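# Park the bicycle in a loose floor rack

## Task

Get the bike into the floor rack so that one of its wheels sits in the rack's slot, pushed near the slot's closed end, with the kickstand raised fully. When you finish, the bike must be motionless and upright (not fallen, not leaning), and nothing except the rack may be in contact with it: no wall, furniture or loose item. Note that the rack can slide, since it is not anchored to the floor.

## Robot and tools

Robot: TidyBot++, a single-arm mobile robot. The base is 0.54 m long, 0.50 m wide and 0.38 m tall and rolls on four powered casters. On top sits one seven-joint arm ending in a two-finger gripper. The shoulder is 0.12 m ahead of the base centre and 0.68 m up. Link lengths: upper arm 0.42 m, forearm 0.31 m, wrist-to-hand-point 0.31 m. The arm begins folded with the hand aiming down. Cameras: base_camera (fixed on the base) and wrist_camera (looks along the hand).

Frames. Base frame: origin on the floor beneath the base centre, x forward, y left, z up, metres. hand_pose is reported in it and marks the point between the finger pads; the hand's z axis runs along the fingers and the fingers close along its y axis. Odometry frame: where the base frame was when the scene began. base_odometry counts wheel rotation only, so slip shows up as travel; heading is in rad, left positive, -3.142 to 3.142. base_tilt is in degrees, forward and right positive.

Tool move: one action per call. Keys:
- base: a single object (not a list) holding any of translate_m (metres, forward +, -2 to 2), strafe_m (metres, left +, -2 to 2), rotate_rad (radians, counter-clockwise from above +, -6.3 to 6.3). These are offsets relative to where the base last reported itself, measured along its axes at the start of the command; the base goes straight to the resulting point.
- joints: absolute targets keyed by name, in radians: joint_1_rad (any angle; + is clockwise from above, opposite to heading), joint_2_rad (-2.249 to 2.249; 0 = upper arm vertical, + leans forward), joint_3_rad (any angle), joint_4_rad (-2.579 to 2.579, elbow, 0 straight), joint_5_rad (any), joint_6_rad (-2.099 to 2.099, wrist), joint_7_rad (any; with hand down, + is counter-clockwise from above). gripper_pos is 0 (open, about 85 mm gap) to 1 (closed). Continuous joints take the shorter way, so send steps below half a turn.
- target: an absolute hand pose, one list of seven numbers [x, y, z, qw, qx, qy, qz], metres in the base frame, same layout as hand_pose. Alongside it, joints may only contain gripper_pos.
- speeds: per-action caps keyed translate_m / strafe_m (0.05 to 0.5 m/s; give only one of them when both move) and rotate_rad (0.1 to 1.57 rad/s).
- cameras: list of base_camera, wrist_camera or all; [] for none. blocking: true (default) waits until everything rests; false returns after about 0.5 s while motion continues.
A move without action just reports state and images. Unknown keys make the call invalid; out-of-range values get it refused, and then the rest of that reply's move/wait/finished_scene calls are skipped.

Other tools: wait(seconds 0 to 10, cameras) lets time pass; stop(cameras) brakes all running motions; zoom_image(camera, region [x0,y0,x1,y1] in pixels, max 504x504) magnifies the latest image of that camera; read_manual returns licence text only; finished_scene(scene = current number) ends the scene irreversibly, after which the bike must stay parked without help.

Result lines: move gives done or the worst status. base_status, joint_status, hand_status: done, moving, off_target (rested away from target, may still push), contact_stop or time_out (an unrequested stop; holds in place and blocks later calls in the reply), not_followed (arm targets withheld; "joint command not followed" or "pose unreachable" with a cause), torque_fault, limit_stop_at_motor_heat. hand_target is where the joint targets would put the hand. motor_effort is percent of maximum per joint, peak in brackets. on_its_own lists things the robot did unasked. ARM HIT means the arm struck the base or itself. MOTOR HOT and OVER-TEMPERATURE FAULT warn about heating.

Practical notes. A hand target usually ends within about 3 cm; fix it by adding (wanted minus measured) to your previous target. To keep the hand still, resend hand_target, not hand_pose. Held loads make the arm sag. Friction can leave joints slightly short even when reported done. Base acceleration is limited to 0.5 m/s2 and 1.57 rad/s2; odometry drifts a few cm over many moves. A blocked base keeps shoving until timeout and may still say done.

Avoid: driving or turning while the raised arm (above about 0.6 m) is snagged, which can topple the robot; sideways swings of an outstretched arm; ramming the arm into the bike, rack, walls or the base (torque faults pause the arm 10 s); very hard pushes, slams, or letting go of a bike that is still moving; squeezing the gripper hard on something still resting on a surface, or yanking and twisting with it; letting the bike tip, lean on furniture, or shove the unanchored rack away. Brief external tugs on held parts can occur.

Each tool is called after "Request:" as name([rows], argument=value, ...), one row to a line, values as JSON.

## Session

Request:
move()

Scene clock: 0.00 s.
base_odometry: x=+0.000 y=+0.000 heading=+0.000
base_tilt: forward=+0.2 right=-0.5
base_status: not commanded
joint_positions: joint_1_rad=-0.010 joint_2_rad=-0.312 joint_3_rad=+3.187 joint_4_rad=-2.524 joint_5_rad=+0.027 joint_6_rad=-0.872 joint_7_rad=+1.593 gripper_pos=+0.000
joint_status: not commanded
motor_effort: joint_1_rad=+0 joint_2_rad=-1 joint_3_rad=+0 joint_4_rad=+15 joint_5_rad=+0 joint_6_rad=+1 joint_7_rad=+1
hand_pose: x=+0.2600 y=-0.0083 z=+0.5836 quat_wxyz=(+0.004, +1.000, +0.003, +0.029) (m; base frame)
hand_target: x=+0.2595 y=-0.0082 z=+0.5833 quat_wxyz=(+0.004, +1.000, +0.003, +0.028) (m; base frame)
hand_status: not commanded
pictures: base_camera, wrist_camera
camera_calibration:
wrist_camera: T_world_to_cam=[[0.112633, -0.991697, -0.062051, 0.00111021], [-0.991915, -0.108543, -0.0657545, 0.357189], [0.0584734, 0.0689554, -0.995905, 0.699298], [0, 0, 0, 1]] pos_world=[0.313285, -0.00834889, 0.719989]

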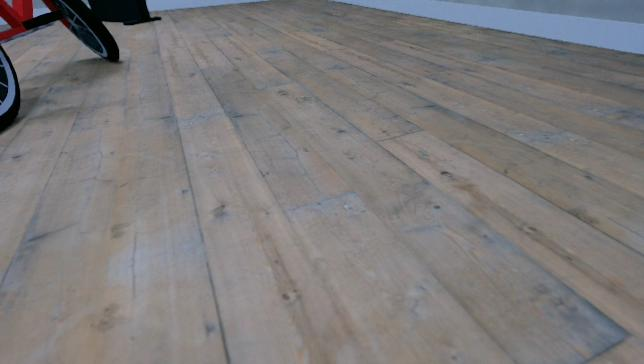

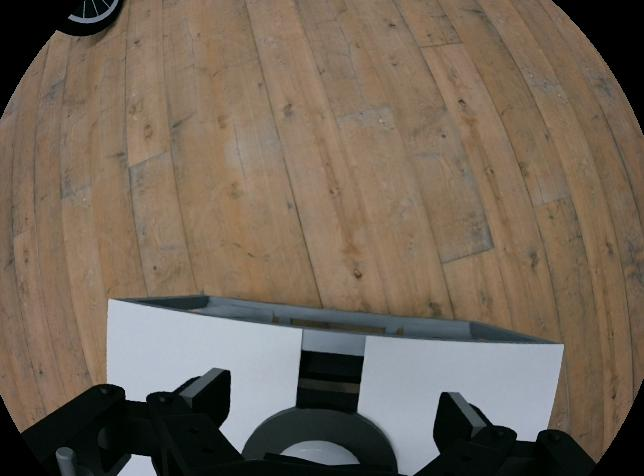

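Request:
zoom_image(camera="base_camera", region=[0, 0, 240, 140])

Request:
move(base={"rotate_rad":0.6})

Request:
zoom_image(camera="base_camera", region=[140, 0, 644, 200])

Scaled by 2.100.

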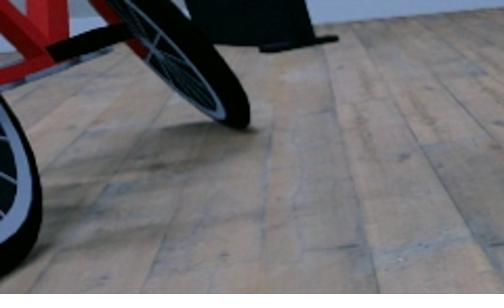

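Scene clock: 2.10 s.
move: done
base_odometry: x=+0.000 y=+0.000 heading=+0.599
base_tilt: forward=+0.2 right=-0.5
base_status: done
joint_positions: joint_1_rad=-0.010 joint_2_rad=-0.312 joint_3_rad=+3.187 joint_4_rad=-2.524 joint_5_rad=+0.027 joint_6_rad=-0.872 joint_7_rad=+1.593 gripper_pos=+0.000
joint_status: not commanded
motor_effort: joint_1_rad=+0(2) joint_2_rad=-2(2) joint_3_rad=+0(1) joint_4_rad=+13(15) joint_5_rad=+1(1) joint_6_rad=+0(1) joint_7_rad=+1(1)
hand_pose: x=+0.2600 y=-0.0083 z=+0.5836 quat_wxyz=(+0.004, +1.000, +0.003, +0.029) (m; base frame)
hand_target: x=+0.2595 y=-0.0082 z=+0.5833 quat_wxyz=(+0.004, +1.000, +0.003, +0.028) (m; base frame)
hand_status: not commanded
pictures: base_camera, wrist_camera
camera_calibration:
wrist_camera: T_world_to_cam=[[0.112633, -0.991697, -0.062051, 0.00111021], [-0.991915, -0.108543, -0.0657545, 0.357189], [0.0584734, 0.0689554, -0.995905, 0.699298], [0, 0, 0, 1]] pos_world=[0.313285, -0.00834889, 0.719989]

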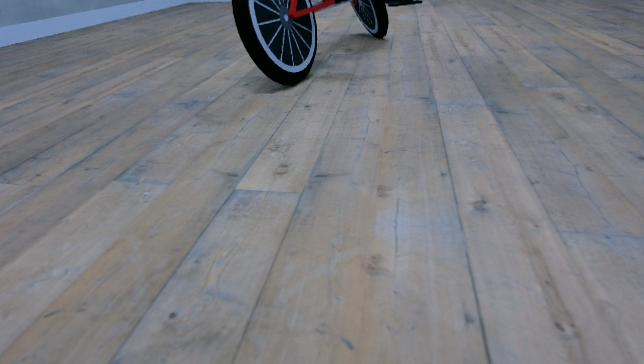

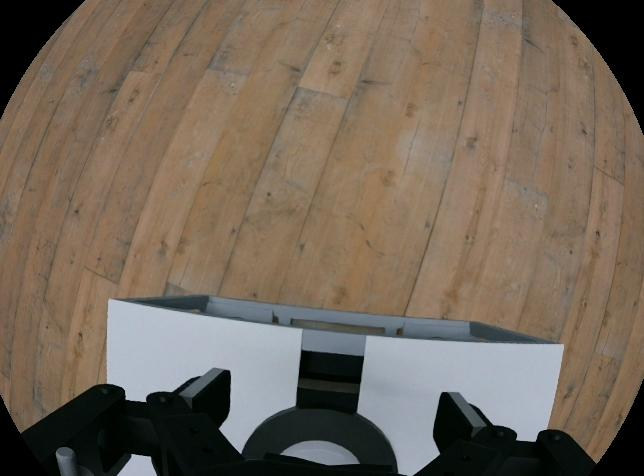

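Scaled by 1.000.

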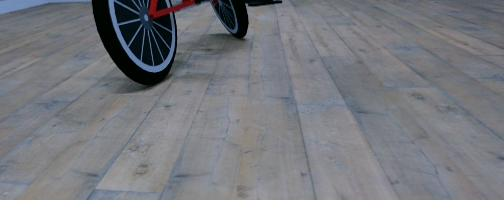

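Request:
move(joints={"joint_1_rad":0.0,"joint_2_rad":-0.2,"joint_3_rad":3.144,"joint_4_rad":-1.5,"joint_5_rad":0.0,"joint_6_rad":-0.8,"joint_7_rad":1.57})

Request:
zoom_image(camera="wrist_camera", region=[80, 0, 584, 400])

Scene clock: 5.03 s.
move: done
base_odometry: x=+0.000 y=+0.000 heading=+0.599
base_tilt: forward=+0.2 right=-0.5
base_status: not commanded
joint_positions: joint_1_rad=-0.010 joint_2_rad=-0.215 joint_3_rad=+3.168 joint_4_rad=-1.513 joint_5_rad=+0.027 joint_6_rad=-0.858 joint_7_rad=+1.593 gripper_pos=+0.000
joint_status: all done
motor_effort: joint_1_rad=+1(2) joint_2_rad=-11(12) joint_3_rad=+0(1) joint_4_rad=+22(22) joint_5_rad=+1(2) joint_6_rad=+7(8) joint_7_rad=+1(2)
hand_pose: x=+0.5916 y=-0.0144 z=+1.0062 quat_wxyz=(+0.020, +0.881, +0.004, +0.473) (m; base frame)
hand_target: x=+0.6071 y=+0.0000 z=+1.0211 quat_wxyz=(+0.000, +0.867, -0.001, +0.498) (m; base frame)
hand_status: not commanded
pictures: base_camera, wrist_camera
camera_calibration:
wrist_camera: T_world_to_cam=[[0.11007, -0.990539, 0.081959, -0.159451], [-0.542112, -0.128945, -0.830354, 1.21619], [0.833066, 0.046966, -0.551176, 0.195212], [0, 0, 0, 1]] pos_world=[0.51424, -0.0102885, 1.13054]

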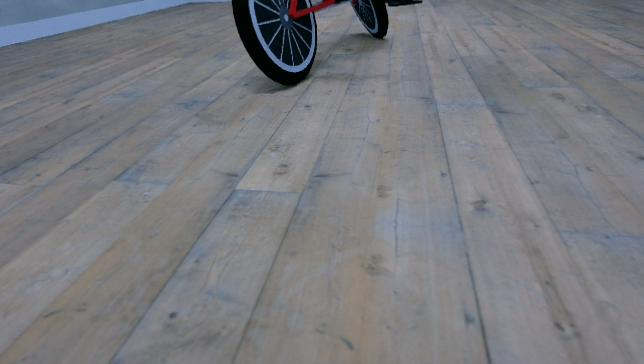

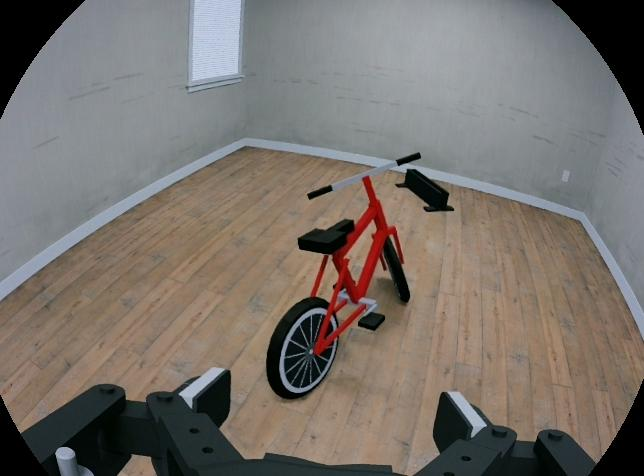

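Scaled by 1.000.

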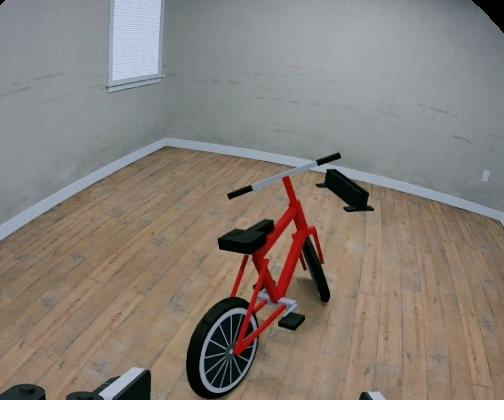

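Request:
zoom_image(camera="wrist_camera", region=[360, 140, 500, 240])

Scaled by 3.600.

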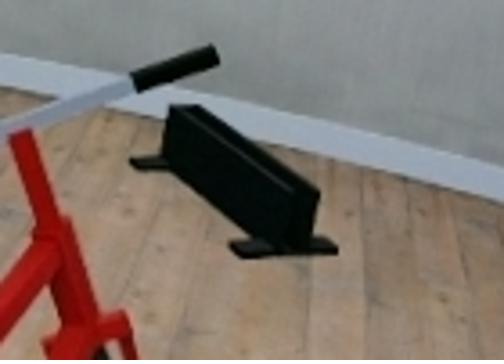

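Request:
move(base={"translate_m":1.5,"strafe_m":1.0}, cameras=[])

Request:
move(base={"translate_m":1.4,"strafe_m":-1.0,"rotate_rad":-0.977})

Request:
zoom_image(camera="wrist_camera", region=[180, 200, 540, 470])

Scene clock: 21.93 s.
move: done
base_odometry: x=+0.674 y=+1.672 heading=+0.600
base_tilt: forward=+0.2 right=-0.5
base_status: done
joint_positions: joint_1_rad=-0.009 joint_2_rad=-0.201 joint_3_rad=+3.162 joint_4_rad=-1.512 joint_5_rad=+0.027 joint_6_rad=-0.855 joint_7_rad=+1.593 gripper_pos=+0.000
joint_status: not commanded
motor_effort: joint_1_rad=+1(2) joint_2_rad=-12(15) joint_3_rad=+0(2) joint_4_rad=+22(23) joint_5_rad=+1(2) joint_6_rad=+7(8) joint_7_rad=+1(1)
hand_pose: x=+0.5967 y=-0.0117 z=+1.0002 quat_wxyz=(+0.019, +0.883, +0.007, +0.468) (m; base frame)
hand_target: x=+0.6071 y=+0.0000 z=+1.0211 quat_wxyz=(+0.000, +0.867, -0.001, +0.498) (m; base frame)
hand_status: not commanded
pictures: none
No camera images: "cameras" was empty.

Scene clock: 26.97 s.
move: done
base_odometry: x=+2.395 y=+1.637 heading=-0.378
base_tilt: forward=+0.2 right=-0.5
base_status: done
joint_positions: joint_1_rad=-0.003 joint_2_rad=-0.198 joint_3_rad=+3.153 joint_4_rad=-1.512 joint_5_rad=+0.026 joint_6_rad=-0.854 joint_7_rad=+1.593 gripper_pos=+0.000
joint_status: not commanded
motor_effort: joint_1_rad=+1(3) joint_2_rad=-12(15) joint_3_rad=+0(3) joint_4_rad=+22(24) joint_5_rad=+1(2) joint_6_rad=+7(8) joint_7_rad=+1(1)
hand_pose: x=+0.5979 y=-0.0092 z=+0.9993 quat_wxyz=(+0.019, +0.884, +0.009, +0.468) (m; base frame)
hand_target: x=+0.6071 y=+0.0000 z=+1.0211 quat_wxyz=(+0.000, +0.867, -0.001, +0.498) (m; base frame)
hand_status: not commanded
pictures: base_camera, wrist_camera
camera_calibration:
wrist_camera: T_world_to_cam=[[0.119761, -0.989294, 0.0833956, -0.161642], [-0.551581, -0.136145, -0.822935, 1.21273], [0.825479, 0.052556, -0.561981, 0.201229], [0, 0, 0, 1]] pos_world=[0.522168, -0.00537986, 1.12457]

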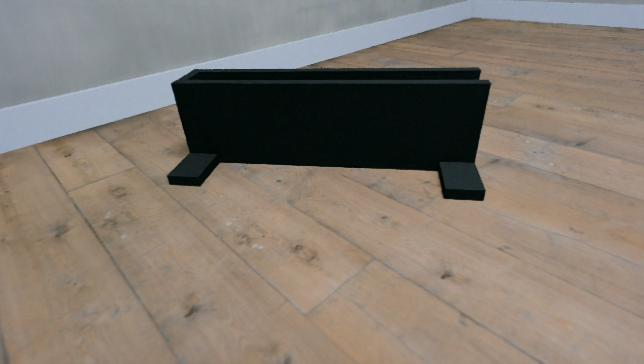

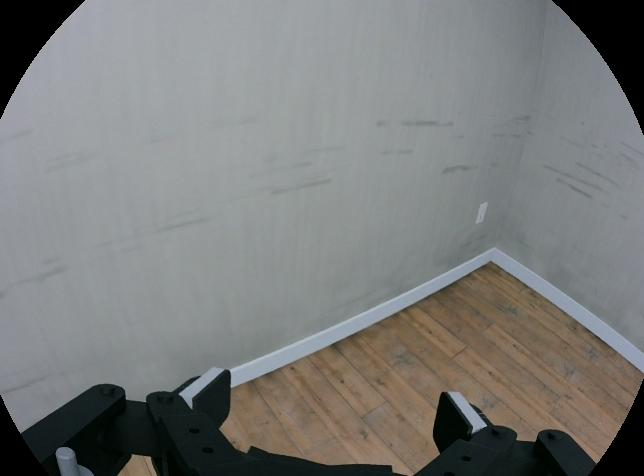

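Scaled by 1.400.

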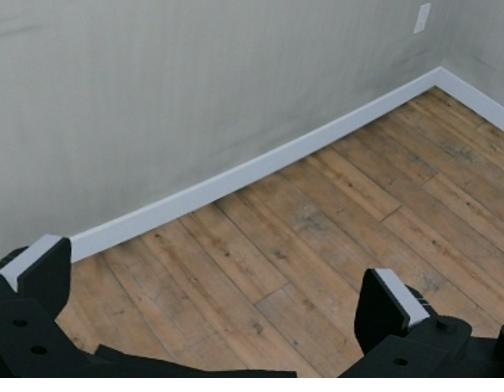

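Request:
move(base={"translate_m":0.232,"strafe_m":0.06,"rotate_rad":-0.157}, joints={"joint_1_rad":0.0,"joint_2_rad":0.896,"joint_3_rad":3.144,"joint_4_rad":-1.82,"joint_5_rad":0.0,"joint_6_rad":-0.39,"joint_7_rad":-0.03,"gripper_pos":0.1})

Scene clock: 32.47 s.
move: done
base_odometry: x=+2.633 y=+1.607 heading=-0.535
base_tilt: forward=+0.2 right=-0.5
base_status: done
joint_positions: joint_1_rad=+0.000 joint_2_rad=+0.892 joint_3_rad=+3.152 joint_4_rad=-1.798 joint_5_rad=+0.026 joint_6_rad=-0.448 joint_7_rad=+0.046 gripper_pos=+0.100
joint_status: all done
motor_effort: joint_1_rad=+1(2) joint_2_rad=-34(37) joint_3_rad=+0(2) joint_4_rad=+7(22) joint_5_rad=+0(2) joint_6_rad=-1(8) joint_7_rad=+1(2)
hand_pose: x=+0.5850 y=-0.0080 z=+0.3518 quat_wxyz=(+0.006, +0.729, -0.685, +0.008) (m; base frame)
hand_target: x=+0.5884 y=+0.0000 z=+0.3472 quat_wxyz=(-0.012, +0.696, -0.718, +0.013) (m; base frame)
hand_status: not commanded
pictures: base_camera, wrist_camera
camera_calibration:
wrist_camera: T_world_to_cam=[[-0.983008, -0.166454, -0.0773885, 0.603347], [-0.164622, 0.985915, -0.0295249, 0.176385], [0.081213, -0.0162833, -0.996564, 0.435738], [0, 0, 0, 1]] pos_world=[0.586744, -0.0663761, 0.486141]

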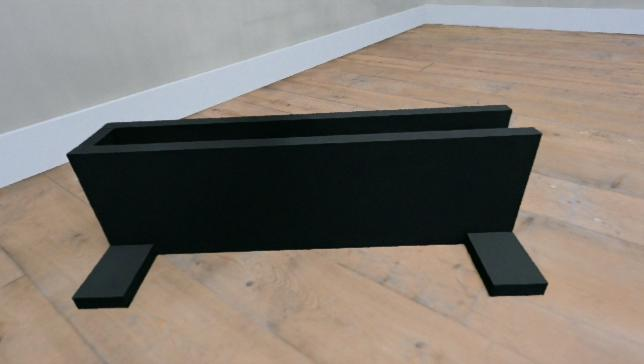

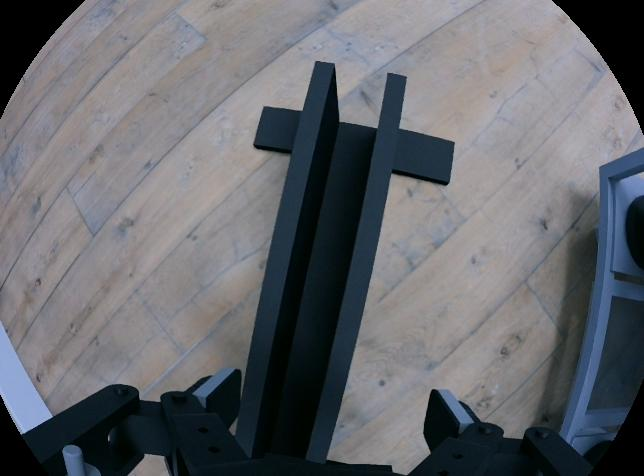

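Request:
move(joints={"joint_1_rad":0.0,"joint_2_rad":1.345,"joint_3_rad":3.144,"joint_4_rad":-1.675,"joint_5_rad":0.0,"joint_6_rad":-0.10,"joint_7_rad":-0.12,"gripper_pos":0.1})

Scene clock: 36.33 s.
move: done
base_odometry: x=+2.633 y=+1.607 heading=-0.535
base_tilt: forward=+0.2 right=-0.5
base_status: not commanded
joint_positions: joint_1_rad=+0.000 joint_2_rad=+1.335 joint_3_rad=+3.152 joint_4_rad=-1.687 joint_5_rad=+0.026 joint_6_rad=-0.153 joint_7_rad=-0.046 gripper_pos=+0.100
joint_status: all done
motor_effort: joint_1_rad=+1(2) joint_2_rad=-35(39) joint_3_rad=+0(1) joint_4_rad=+1(10) joint_5_rad=+1(2) joint_6_rad=-1(3) joint_7_rad=+1(2)
hand_pose: x=+0.5548 y=-0.0064 z=+0.1566 quat_wxyz=(+0.017, +0.699, -0.715, -0.007) (m; base frame)
hand_target: x=+0.5739 y=-0.0001 z=+0.1527 quat_wxyz=(-0.007, +0.663, -0.748, +0.008) (m; base frame)
hand_status: not commanded
pictures: base_camera, wrist_camera
camera_calibration:
wrist_camera: T_world_to_cam=[[-0.99578, -0.0817733, -0.0416595, 0.560868], [-0.0809538, 0.996497, -0.0209948, 0.116379], [0.0432304, -0.0175337, -0.998911, 0.265038], [0, 0, 0, 1]] pos_world=[0.556465, -0.0654605, 0.290558]

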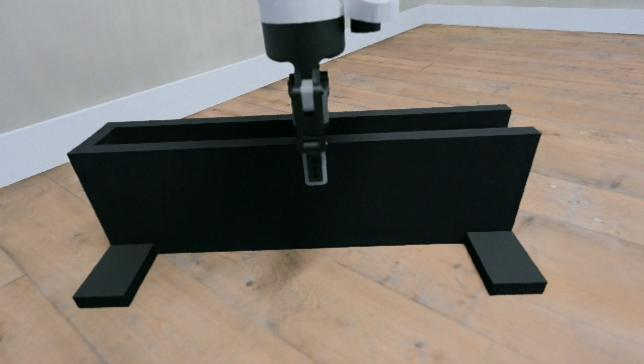

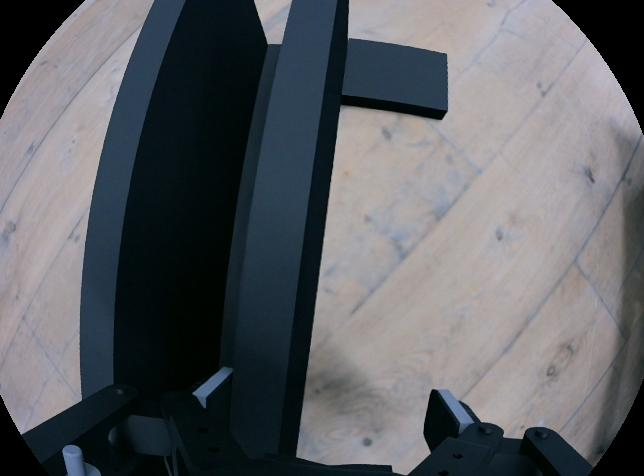

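Request:
move(joints={"joint_1_rad":0.0,"joint_2_rad":1.36,"joint_3_rad":3.144,"joint_4_rad":-1.633,"joint_5_rad":0.0,"joint_6_rad":-0.10,"joint_7_rad":-0.12,"gripper_pos":0.1}, cameras=["wrist_camera"])

Request:
move(joints={"gripper_pos":1.0})

Scene clock: 38.27 s.
move: done
base_odometry: x=+2.633 y=+1.607 heading=-0.535
base_tilt: forward=+0.2 right=-0.5
base_status: not commanded
joint_positions: joint_1_rad=+0.000 joint_2_rad=+1.349 joint_3_rad=+3.152 joint_4_rad=-1.647 joint_5_rad=+0.026 joint_6_rad=-0.151 joint_7_rad=-0.046 gripper_pos=+0.100
joint_status: all done
motor_effort: joint_1_rad=+0(1) joint_2_rad=-37(37) joint_3_rad=+0(1) joint_4_rad=+2(4) joint_5_rad=+1(2) joint_6_rad=+0(1) joint_7_rad=+1(2)
hand_pose: x=+0.5728 y=-0.0064 z=+0.1518 quat_wxyz=(+0.007, +0.699, -0.715, +0.003) (m; base frame)
hand_target: x=+0.5921 y=-0.0001 z=+0.1480 quat_wxyz=(-0.017, +0.663, -0.748, +0.017) (m; base frame)
hand_status: not commanded
pictures: wrist_camera
camera_calibration:
wrist_camera: T_world_to_cam=[[-0.994268, -0.0816014, -0.069086, 0.581881], [-0.0801671, 0.996509, -0.0232889, 0.117668], [0.0707452, -0.0176169, -0.997339, 0.243478], [0, 0, 0, 1]] pos_world=[0.570754, -0.0654859, 0.28577]

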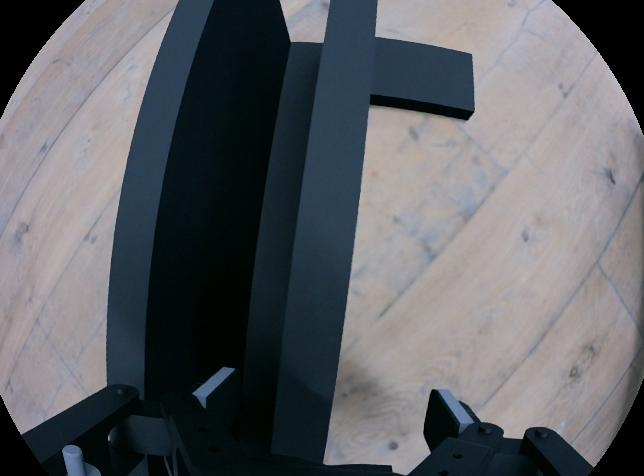

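Scene clock: 39.30 s.
move: off_target
base_odometry: x=+2.633 y=+1.607 heading=-0.535
base_tilt: forward=+0.2 right=-0.5
base_status: not commanded
joint_positions: joint_1_rad=+0.000 joint_2_rad=+1.348 joint_3_rad=+3.152 joint_4_rad=-1.641 joint_5_rad=+0.025 joint_6_rad=-0.144 joint_7_rad=-0.050 gripper_pos=+0.805
joint_status: gripper_pos off_target (ended at +0.805, target +1.000)
motor_effort: joint_1_rad=+1(1) joint_2_rad=-35(37) joint_3_rad=+0(1) joint_4_rad=+4(6) joint_5_rad=+1(2) joint_6_rad=+2(3) joint_7_rad=+1(2)
hand_pose: x=+0.5794 y=-0.0064 z=+0.1526 quat_wxyz=(+0.002, +0.698, -0.717, +0.008) (m; base frame)
hand_target: x=+0.5921 y=-0.0001 z=+0.1480 quat_wxyz=(-0.017, +0.663, -0.748, +0.017) (m; base frame)
hand_status: not commanded
pictures: base_camera, wrist_camera
camera_calibration:
wrist_camera: T_world_to_cam=[[-0.993462, -0.0779397, -0.0834216, 0.590238], [-0.0761726, 0.996802, -0.0241646, 0.115961], [0.0850382, -0.0176521, -0.996221, 0.235376], [0, 0, 0, 1]] pos_world=[0.575196, -0.0654323, 0.286528]

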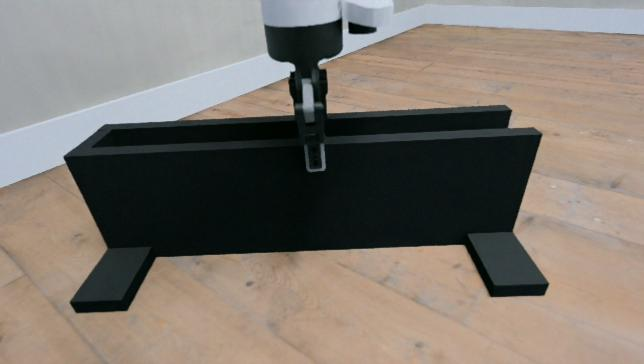

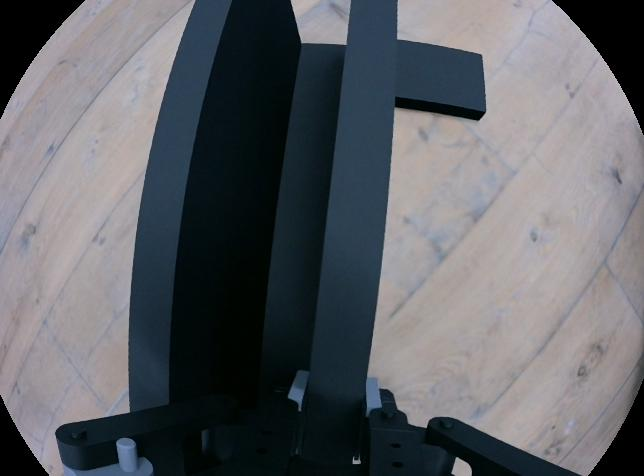

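Request:
move(joints={"joint_1_rad":0.0,"joint_2_rad":1.076,"joint_3_rad":3.144,"joint_4_rad":-1.781,"joint_5_rad":0.0,"joint_6_rad":-0.30,"joint_7_rad":-0.12})

Scene clock: 41.57 s.
move: off_target
base_odometry: x=+2.633 y=+1.607 heading=-0.535
base_tilt: forward=+0.2 right=-0.5
base_status: not commanded
joint_positions: joint_1_rad=+0.000 joint_2_rad=+1.129 joint_3_rad=+3.152 joint_4_rad=-1.776 joint_5_rad=+0.025 joint_6_rad=-0.256 joint_7_rad=-0.050 gripper_pos=+0.805
joint_status: joint_2_rad off_target (ended at +1.129, target +1.076); the others done
motor_effort: joint_1_rad=+1(2) joint_2_rad=-45(51) joint_3_rad=-1(1) joint_4_rad=+5(8) joint_5_rad=+0(2) joint_6_rad=+1(3) joint_7_rad=+1(2)
hand_pose: x=+0.5670 y=-0.0069 z=+0.2447 quat_wxyz=(+0.013, +0.696, -0.717, -0.001) (m; base frame)
hand_target: x=+0.5728 y=+0.0000 z=+0.2686 quat_wxyz=(+0.006, +0.663, -0.749, -0.004) (m; base frame)
hand_status: not commanded
pictures: base_camera, wrist_camera
camera_calibration:
wrist_camera: T_world_to_cam=[[-0.995606, -0.0750875, -0.0559555, 0.580076], [-0.0738406, 0.99698, -0.0240313, 0.116422], [0.0575909, -0.0197939, -0.998144, 0.344224], [0, 0, 0, 1]] pos_world=[0.566299, -0.0657003, 0.378841]

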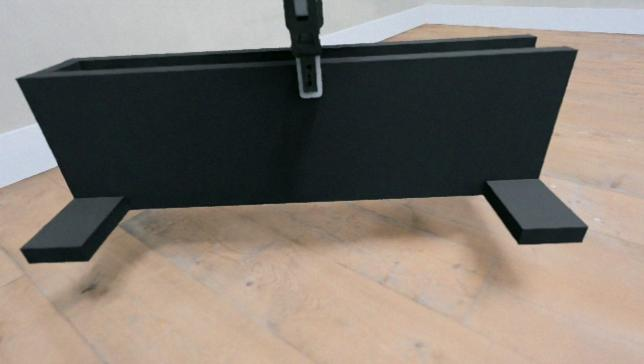

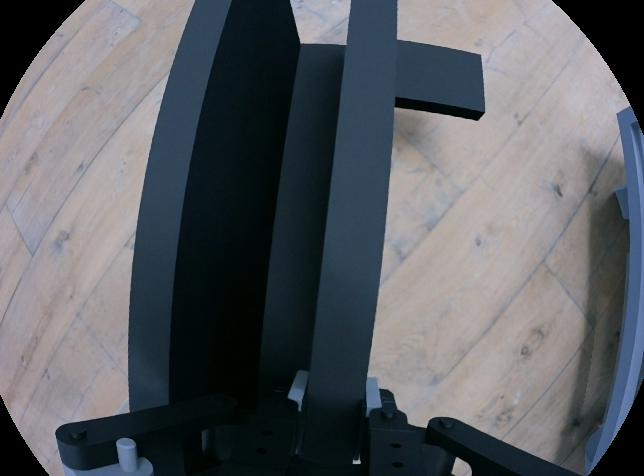

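Request:
move(base={"translate_m":-0.055,"strafe_m":-0.309,"rotate_rad":-1.04}, speeds={"rotate_rad":0.5,"translate_m":0.2})

Scene clock: 46.53 s.
move: done
base_odometry: x=+2.428 y=+1.369 heading=-1.575
base_tilt: forward=+0.2 right=-0.5
base_status: done
joint_positions: joint_1_rad=+0.003 joint_2_rad=+1.129 joint_3_rad=+3.148 joint_4_rad=-1.776 joint_5_rad=+0.025 joint_6_rad=-0.257 joint_7_rad=-0.050 gripper_pos=+0.805
joint_status: not commanded
motor_effort: joint_1_rad=+0(9) joint_2_rad=-46(46) joint_3_rad=+0(5) joint_4_rad=+7(8) joint_5_rad=+1(2) joint_6_rad=+1(3) joint_7_rad=+1(1)
hand_pose: x=+0.5667 y=-0.0058 z=+0.2447 quat_wxyz=(+0.012, +0.696, -0.718, -0.003) (m; base frame)
hand_target: x=+0.5728 y=+0.0000 z=+0.2686 quat_wxyz=(+0.006, +0.663, -0.749, -0.004) (m; base frame)
hand_status: not commanded
pictures: base_camera, wrist_camera
camera_calibration:
wrist_camera: T_world_to_cam=[[-0.99579, -0.0729842, -0.0554574, 0.579811], [-0.0719516, 0.9972, -0.0203965, 0.113389], [0.0567907, -0.0163204, -0.998253, 0.344774], [0, 0, 0, 1]] pos_world=[0.565949, -0.065128, 0.378639]

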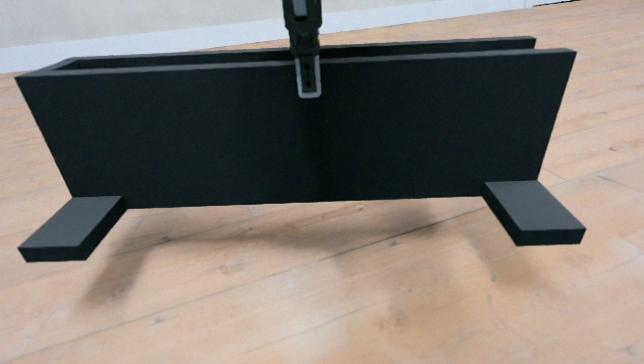

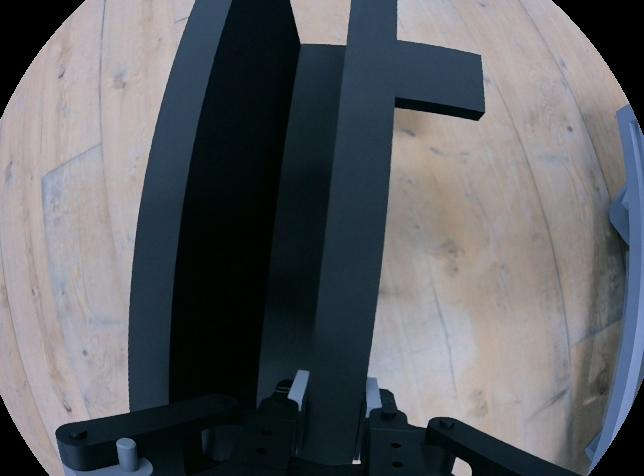

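Request:
move(joints={"joint_1_rad":0.0,"joint_2_rad":1.27,"joint_3_rad":3.144,"joint_4_rad":-1.68,"joint_5_rad":0.0,"joint_6_rad":-0.14,"joint_7_rad":-0.12})

Scene clock: 48.60 s.
move: off_target
base_odometry: x=+2.428 y=+1.369 heading=-1.575
base_tilt: forward=+0.2 right=-0.5
base_status: not commanded
joint_positions: joint_1_rad=+0.003 joint_2_rad=+1.313 joint_3_rad=+3.148 joint_4_rad=-1.699 joint_5_rad=+0.025 joint_6_rad=-0.192 joint_7_rad=-0.050 gripper_pos=+0.805
joint_status: joint_2_rad off_target (ended at +1.313, target +1.270); the others done
motor_effort: joint_1_rad=+1(1) joint_2_rad=-45(48) joint_3_rad=+0(1) joint_4_rad=+3(7) joint_5_rad=+0(2) joint_6_rad=+0(1) joint_7_rad=+1(1)
hand_pose: x=+0.5469 y=-0.0054 z=+0.1666 quat_wxyz=(+0.026, +0.696, -0.717, -0.018) (m; base frame)
hand_target: x=+0.5968 y=-0.0001 z=+0.1870 quat_wxyz=(-0.019, +0.663, -0.748, +0.018) (m; base frame)
hand_status: not commanded
pictures: base_camera, wrist_camera
camera_calibration:
wrist_camera: T_world_to_cam=[[-0.997163, -0.0740427, -0.0135591, 0.549608], [-0.073825, 0.997144, -0.0159089, 0.110232], [0.0146983, -0.0148627, -0.999782, 0.291202], [0, 0, 0, 1]] pos_world=[0.551906, -0.0648952, 0.300344]

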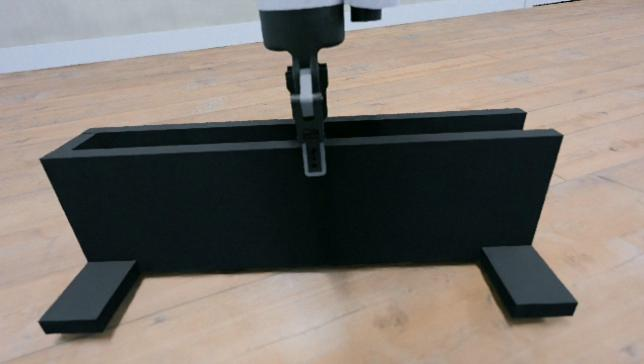

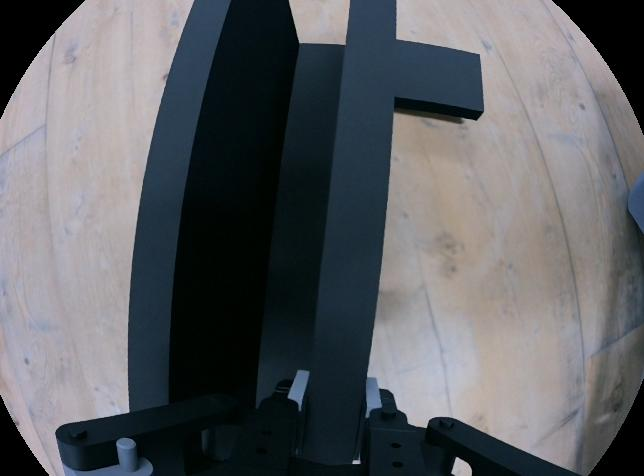

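Request:
move(joints={"joint_1_rad":0.0,"joint_2_rad":1.345,"joint_3_rad":3.144,"joint_4_rad":-1.64,"joint_5_rad":0.0,"joint_6_rad":-0.13,"joint_7_rad":-0.12}, cameras=["base_camera"])

Request:
move(joints={"gripper_pos":0.1}, cameras=["base_camera"])

Request:
move(joints={"joint_1_rad":0.0,"joint_2_rad":0.36,"joint_3_rad":3.144,"joint_4_rad":-1.05,"joint_5_rad":0.0,"joint_6_rad":-1.73,"joint_7_rad":1.57})

Scene clock: 50.37 s.
move: done
base_odometry: x=+2.428 y=+1.369 heading=-1.575
base_tilt: forward=+0.2 right=-0.5
base_status: not commanded
joint_positions: joint_1_rad=+0.003 joint_2_rad=+1.343 joint_3_rad=+3.148 joint_4_rad=-1.654 joint_5_rad=+0.025 joint_6_rad=-0.171 joint_7_rad=-0.050 gripper_pos=+0.805
joint_status: all done
motor_effort: joint_1_rad=+0(2) joint_2_rad=-37(45) joint_3_rad=-1(2) joint_4_rad=+2(5) joint_5_rad=+1(2) joint_6_rad=-2(3) joint_7_rad=+1(2)
hand_pose: x=+0.5662 y=-0.0054 z=+0.1547 quat_wxyz=(+0.013, +0.696, -0.718, -0.005) (m; base frame)
hand_target: x=+0.5864 y=-0.0001 z=+0.1543 quat_wxyz=(-0.009, +0.663, -0.748, +0.010) (m; base frame)
hand_status: not commanded
pictures: base_camera

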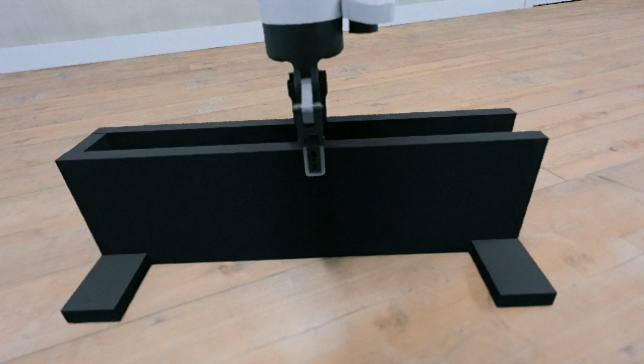

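Scene clock: 51.40 s.
move: done
base_odometry: x=+2.428 y=+1.369 heading=-1.575
base_tilt: forward=+0.2 right=-0.5
base_status: not commanded
joint_positions: joint_1_rad=+0.003 joint_2_rad=+1.343 joint_3_rad=+3.148 joint_4_rad=-1.654 joint_5_rad=+0.025 joint_6_rad=-0.170 joint_7_rad=-0.050 gripper_pos=+0.100
joint_status: all done
motor_effort: joint_1_rad=+0(1) joint_2_rad=-36(38) joint_3_rad=-1(1) joint_4_rad=+2(4) joint_5_rad=+0(2) joint_6_rad=+0(2) joint_7_rad=+1(1)
hand_pose: x=+0.5662 y=-0.0054 z=+0.1546 quat_wxyz=(+0.013, +0.696, -0.718, -0.005) (m; base frame)
hand_target: x=+0.5864 y=-0.0001 z=+0.1543 quat_wxyz=(-0.009, +0.663, -0.748, +0.010) (m; base frame)
hand_status: not commanded
pictures: base_camera

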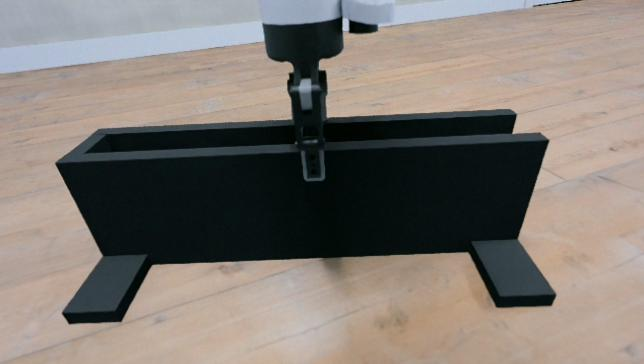

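Scene clock: 54.17 s.
move: done
base_odometry: x=+2.428 y=+1.369 heading=-1.575
base_tilt: forward=+0.2 right=-0.5
base_status: not commanded
joint_positions: joint_1_rad=+0.003 joint_2_rad=+0.359 joint_3_rad=+3.148 joint_4_rad=-1.062 joint_5_rad=+0.025 joint_6_rad=-1.670 joint_7_rad=+1.494 gripper_pos=+0.100
joint_status: all done
motor_effort: joint_1_rad=+1(2) joint_2_rad=-28(43) joint_3_rad=+0(1) joint_4_rad=+17(18) joint_5_rad=+1(2) joint_6_rad=+0(2) joint_7_rad=+1(2)
hand_pose: x=+0.5933 y=-0.0105 z=+0.8115 quat_wxyz=(+0.013, +0.999, -0.044, +0.025) (m; base frame)
hand_target: x=+0.5781 y=+0.0004 z=+0.8146 quat_wxyz=(+0.000, +1.000, -0.002, +0.001) (m; base frame)
hand_status: not commanded
pictures: base_camera, wrist_camera
camera_calibration:
wrist_camera: T_world_to_cam=[[0.0184128, -0.998677, -0.048023, 0.0199333], [-0.998173, -0.0155968, -0.0583671, 0.701187], [0.0575409, 0.04901, -0.997139, 0.908279], [0, 0, 0, 1]] pos_world=[0.647276, -0.0136716, 0.947565]

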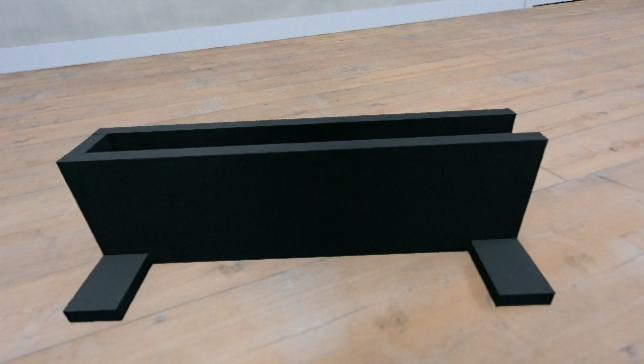

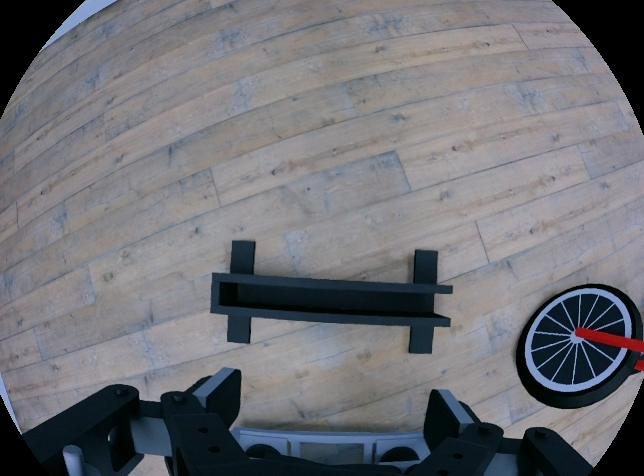

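Request:
zoom_image(camera="wrist_camera", region=[400, 230, 644, 430])

Request:
move(base={"rotate_rad":-0.75})

Scaled by 2.066.

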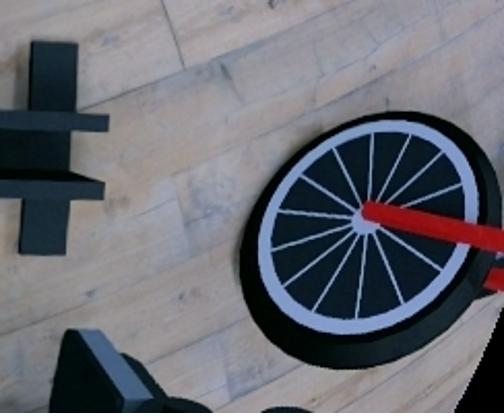

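Scene clock: 57.53 s.
move: done
base_odometry: x=+2.428 y=+1.369 heading=-2.325
base_tilt: forward=+0.2 right=-0.5
base_status: done
joint_positions: joint_1_rad=+0.007 joint_2_rad=+0.359 joint_3_rad=+3.148 joint_4_rad=-1.062 joint_5_rad=+0.024 joint_6_rad=-1.673 joint_7_rad=+1.497 gripper_pos=+0.100
joint_status: not commanded
motor_effort: joint_1_rad=+0(4) joint_2_rad=-28(30) joint_3_rad=+0(3) joint_4_rad=+18(19) joint_5_rad=+1(3) joint_6_rad=+1(1) joint_7_rad=+1(1)
hand_pose: x=+0.5923 y=-0.0118 z=+0.8114 quat_wxyz=(+0.012, +0.999, -0.045, +0.024) (m; base frame)
hand_target: x=+0.5781 y=+0.0004 z=+0.8146 quat_wxyz=(+0.000, +1.000, -0.002, +0.001) (m; base frame)
hand_status: not commanded
pictures: base_camera, wrist_camera
camera_calibration:
wrist_camera: T_world_to_cam=[[0.016922, -0.998642, -0.0492671, 0.020539], [-0.998374, -0.0141936, -0.0552119, 0.697742], [0.0544377, 0.0501213, -0.997258, 0.910279], [0, 0, 0, 1]] pos_world=[0.646706, -0.0152098, 0.947319]

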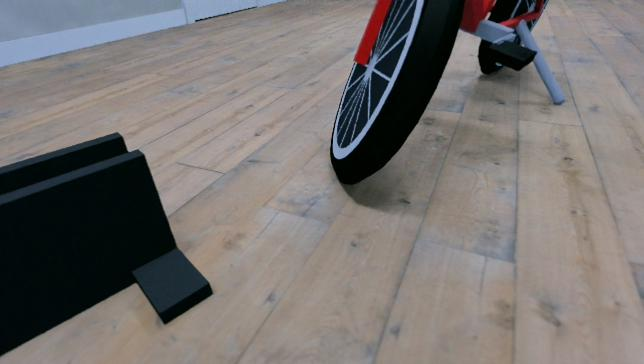

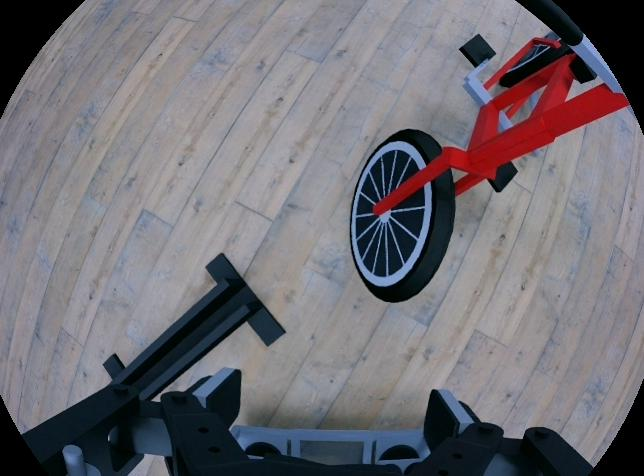

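Request:
move(base={"rotate_rad":0.75}, joints={"joint_1_rad":0.0,"joint_2_rad":0.896,"joint_3_rad":3.144,"joint_4_rad":-1.82,"joint_5_rad":0.0,"joint_6_rad":-0.50,"joint_7_rad":-0.12,"gripper_pos":0.1}, cameras=[])

Request:
move(joints={"joint_1_rad":0.0,"joint_2_rad":1.36,"joint_3_rad":3.144,"joint_4_rad":-1.633,"joint_5_rad":0.0,"joint_6_rad":-0.10,"joint_7_rad":-0.12,"gripper_pos":0.1})

Scene clock: 64.37 s.
move: done
base_odometry: x=+2.428 y=+1.369 heading=-1.575
base_tilt: forward=+0.2 right=-0.5
base_status: done
joint_positions: joint_1_rad=-0.006 joint_2_rad=+0.894 joint_3_rad=+3.145 joint_4_rad=-1.801 joint_5_rad=+0.023 joint_6_rad=-0.559 joint_7_rad=-0.044 gripper_pos=+0.100
joint_status: all done
motor_effort: joint_1_rad=+1(7) joint_2_rad=-34(37) joint_3_rad=+0(3) joint_4_rad=+8(18) joint_5_rad=+1(3) joint_6_rad=-1(2) joint_7_rad=+1(2)
hand_pose: x=+0.5480 y=-0.0018 z=+0.3524 quat_wxyz=(+0.045, +0.699, -0.713, -0.034) (m; base frame)
hand_target: x=+0.5542 y=+0.0001 z=+0.3479 quat_wxyz=(+0.028, +0.662, -0.748, -0.024) (m; base frame)
hand_status: not commanded
pictures: none
No camera images: "cameras" was empty.

Scene clock: 66.07 s.
move: done
base_odometry: x=+2.428 y=+1.369 heading=-1.575
base_tilt: forward=+0.2 right=-0.5
base_status: not commanded
joint_positions: joint_1_rad=-0.006 joint_2_rad=+1.358 joint_3_rad=+3.145 joint_4_rad=-1.653 joint_5_rad=+0.023 joint_6_rad=-0.161 joint_7_rad=-0.046 gripper_pos=+0.100
joint_status: all done
motor_effort: joint_1_rad=+0(2) joint_2_rad=-36(40) joint_3_rad=-1(1) joint_4_rad=+3(8) joint_5_rad=+1(3) joint_6_rad=-1(2) joint_7_rad=+1(2)
hand_pose: x=+0.5619 y=+0.0006 z=+0.1480 quat_wxyz=(+0.013, +0.700, -0.714, -0.008) (m; base frame)
hand_target: x=+0.5921 y=-0.0001 z=+0.1480 quat_wxyz=(-0.017, +0.663, -0.748, +0.017) (m; base frame)
hand_status: not commanded
pictures: base_camera, wrist_camera
camera_calibration:
wrist_camera: T_world_to_cam=[[-0.995283, -0.0851506, -0.04648, 0.568574], [-0.0845758, 0.996316, -0.0142004, 0.110837], [0.0475179, -0.0102024, -0.998818, 0.253846], [0, 0, 0, 1]] pos_world=[0.563204, -0.0594241, 0.281548]

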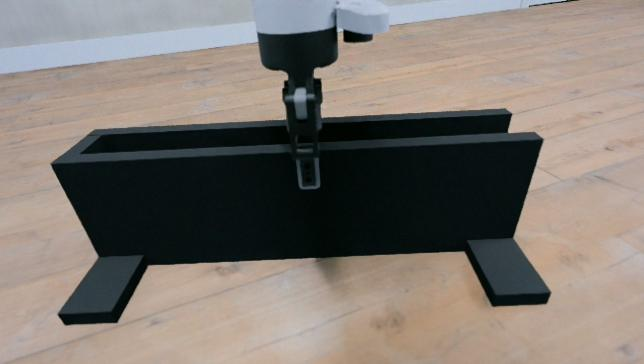

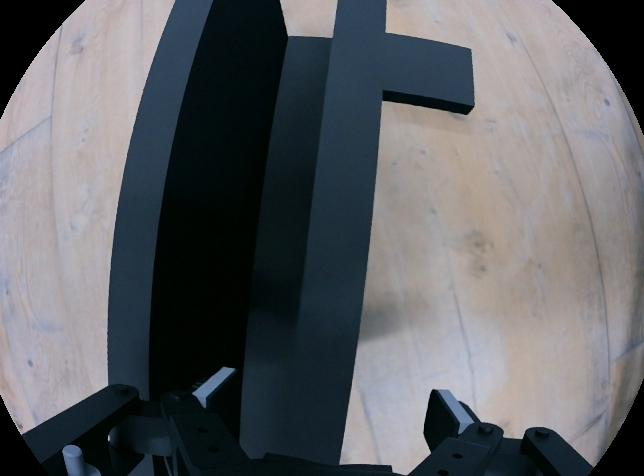

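Request:
move(joints={"gripper_pos":1.0}, cameras=[])

Request:
move(joints={"joint_2_rad":1.26,"joint_4_rad":-1.69,"joint_6_rad":-0.17}, cameras=["base_camera"])

Request:
move(base={"translate_m":-0.141,"strafe_m":-0.068,"rotate_rad":0.122}, speeds={"translate_m":0.2,"rotate_rad":0.3}, cameras=["base_camera"])

Request:
move(joints={"joint_2_rad":1.35,"joint_4_rad":-1.633,"joint_6_rad":-0.12}, cameras=["base_camera"])

Request:
move(joints={"gripper_pos":0.1}, cameras=["base_camera"])

Request:
move(joints={"joint_1_rad":0.0,"joint_2_rad":0.36,"joint_3_rad":3.144,"joint_4_rad":-1.05,"joint_5_rad":0.0,"joint_6_rad":-1.73,"joint_7_rad":1.57})

Scene clock: 68.23 s.
move: off_target
base_odometry: x=+2.428 y=+1.369 heading=-1.575
base_tilt: forward=+0.2 right=-0.5
base_status: not commanded
joint_positions: joint_1_rad=-0.006 joint_2_rad=+1.357 joint_3_rad=+3.145 joint_4_rad=-1.651 joint_5_rad=+0.023 joint_6_rad=-0.153 joint_7_rad=-0.049 gripper_pos=+0.802
joint_status: gripper_pos off_target (ended at +0.802, target +1.000)
motor_effort: joint_1_rad=+0(2) joint_2_rad=-35(39) joint_3_rad=-1(1) joint_4_rad=+3(5) joint_5_rad=+0(2) joint_6_rad=+0(3) joint_7_rad=+1(2)
hand_pose: x=+0.5663 y=+0.0007 z=+0.1484 quat_wxyz=(+0.009, +0.700, -0.715, -0.004) (m; base frame)
hand_target: x=+0.5921 y=-0.0001 z=+0.1480 quat_wxyz=(-0.017, +0.663, -0.748, +0.017) (m; base frame)
hand_status: not commanded
pictures: none
No camera images: "cameras" was empty.

Scene clock: 69.17 s.
move: off_target
base_odometry: x=+2.428 y=+1.369 heading=-1.575
base_tilt: forward=+0.2 right=-0.5
base_status: not commanded
joint_positions: joint_1_rad=-0.006 joint_2_rad=+1.333 joint_3_rad=+3.145 joint_4_rad=-1.683 joint_5_rad=+0.023 joint_6_rad=-0.154 joint_7_rad=-0.049 gripper_pos=+0.802
joint_status: joint_2_rad off_target (ended at +1.333, target +1.260); the others done
motor_effort: joint_1_rad=+0(1) joint_2_rad=-45(47) joint_3_rad=-1(1) joint_4_rad=+3(6) joint_5_rad=+1(2) joint_6_rad=+1(2) joint_7_rad=+1(1)
hand_pose: x=+0.5584 y=+0.0006 z=+0.1580 quat_wxyz=(+0.013, +0.699, -0.715, -0.008) (m; base frame)
hand_target: x=+0.5862 y=-0.0001 z=+0.1906 quat_wxyz=(-0.007, +0.663, -0.748, +0.008) (m; base frame)
hand_status: not commanded
pictures: base_camera

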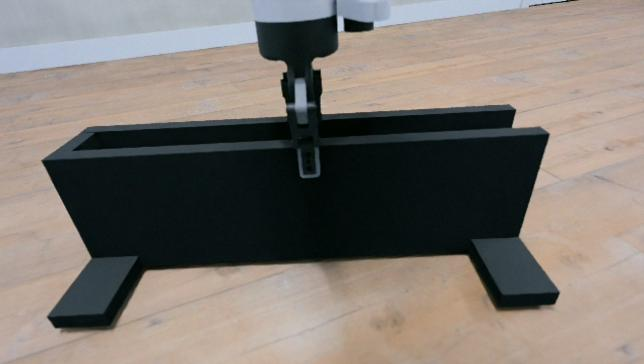

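Scene clock: 70.67 s.
move: done
base_odometry: x=+2.360 y=+1.511 heading=-1.452
base_tilt: forward=+0.2 right=-0.5
base_status: done
joint_positions: joint_1_rad=+0.001 joint_2_rad=+1.321 joint_3_rad=+3.140 joint_4_rad=-1.691 joint_5_rad=+0.023 joint_6_rad=-0.154 joint_7_rad=-0.049 gripper_pos=+0.802
joint_status: not commanded
motor_effort: joint_1_rad=+0(5) joint_2_rad=-46(47) joint_3_rad=+0(3) joint_4_rad=+4(7) joint_5_rad=+1(2) joint_6_rad=+0(3) joint_7_rad=+1(1)
hand_pose: x=+0.5595 y=+0.0004 z=+0.1630 quat_wxyz=(+0.010, +0.697, -0.717, -0.008) (m; base frame)
hand_target: x=+0.5862 y=-0.0001 z=+0.1906 quat_wxyz=(-0.007, +0.663, -0.748, +0.008) (m; base frame)
hand_status: not commanded
pictures: base_camera

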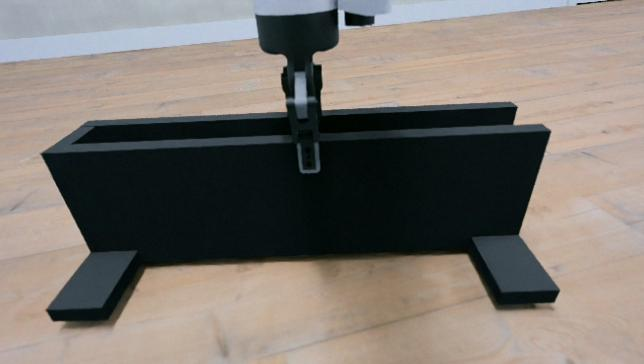

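Scene clock: 71.60 s.
move: done
base_odometry: x=+2.360 y=+1.511 heading=-1.452
base_tilt: forward=+0.2 right=-0.5
base_status: not commanded
joint_positions: joint_1_rad=+0.001 joint_2_rad=+1.357 joint_3_rad=+3.140 joint_4_rad=-1.652 joint_5_rad=+0.023 joint_6_rad=-0.149 joint_7_rad=-0.049 gripper_pos=+0.802
joint_status: all done
motor_effort: joint_1_rad=+0(1) joint_2_rad=-36(46) joint_3_rad=-1(1) joint_4_rad=+5(7) joint_5_rad=+1(1) joint_6_rad=+2(3) joint_7_rad=+1(1)
hand_pose: x=+0.5667 y=+0.0005 z=+0.1484 quat_wxyz=(+0.007, +0.697, -0.717, -0.005) (m; base frame)
hand_target: x=+0.5912 y=-0.0001 z=+0.1524 quat_wxyz=(-0.014, +0.663, -0.748, +0.014) (m; base frame)
hand_status: not commanded
pictures: base_camera

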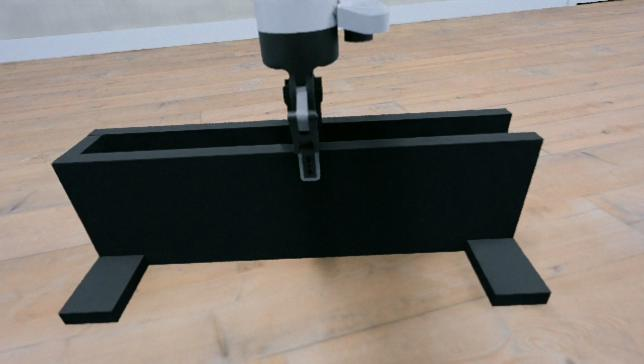

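Scene clock: 72.63 s.
move: done
base_odometry: x=+2.360 y=+1.511 heading=-1.452
base_tilt: forward=+0.2 right=-0.5
base_status: not commanded
joint_positions: joint_1_rad=+0.001 joint_2_rad=+1.356 joint_3_rad=+3.140 joint_4_rad=-1.648 joint_5_rad=+0.023 joint_6_rad=-0.149 joint_7_rad=-0.049 gripper_pos=+0.100
joint_status: all done
motor_effort: joint_1_rad=+0(2) joint_2_rad=-36(39) joint_3_rad=-1(1) joint_4_rad=+2(5) joint_5_rad=+1(2) joint_6_rad=-1(2) joint_7_rad=+1(1)
hand_pose: x=+0.5695 y=+0.0005 z=+0.1488 quat_wxyz=(+0.005, +0.697, -0.717, -0.003) (m; base frame)
hand_target: x=+0.5912 y=-0.0001 z=+0.1524 quat_wxyz=(-0.014, +0.663, -0.748, +0.014) (m; base frame)
hand_status: not commanded
pictures: base_camera

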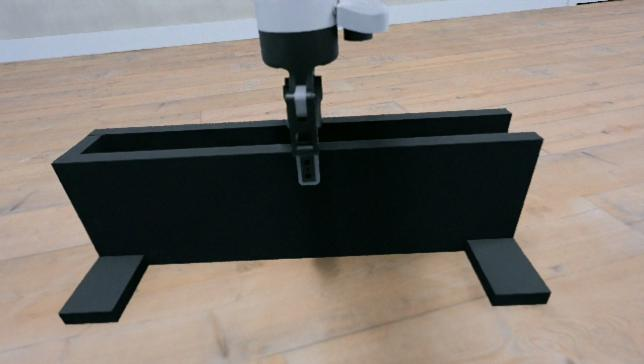

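Scene clock: 75.40 s.
move: done
base_odometry: x=+2.360 y=+1.511 heading=-1.452
base_tilt: forward=+0.2 right=-0.5
base_status: not commanded
joint_positions: joint_1_rad=+0.001 joint_2_rad=+0.359 joint_3_rad=+3.140 joint_4_rad=-1.062 joint_5_rad=+0.023 joint_6_rad=-1.670 joint_7_rad=+1.494 gripper_pos=+0.100
joint_status: all done
motor_effort: joint_1_rad=+1(2) joint_2_rad=-28(43) joint_3_rad=+0(2) joint_4_rad=+17(19) joint_5_rad=+0(2) joint_6_rad=+0(2) joint_7_rad=+1(2)
hand_pose: x=+0.5933 y=-0.0058 z=+0.8115 quat_wxyz=(+0.010, +0.999, -0.040, +0.025) (m; base frame)
hand_target: x=+0.5781 y=+0.0004 z=+0.8146 quat_wxyz=(+0.000, +1.000, -0.002, +0.001) (m; base frame)
hand_status: not commanded
pictures: base_camera, wrist_camera
camera_calibration:
wrist_camera: T_world_to_cam=[[0.0276685, -0.998197, -0.0532566, 0.0233488], [-0.997986, -0.024542, -0.058491, 0.701188], [0.0570785, 0.0547677, -0.996866, 0.908132], [0, 0, 0, 1]] pos_world=[0.647296, -0.00922099, 0.947543]

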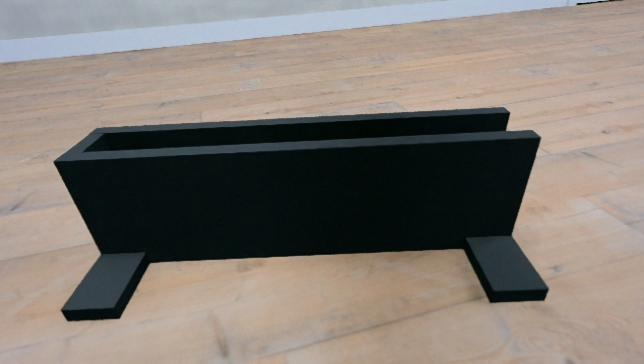

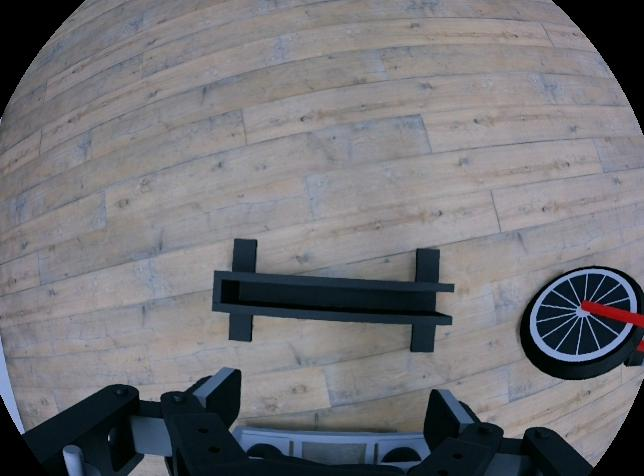

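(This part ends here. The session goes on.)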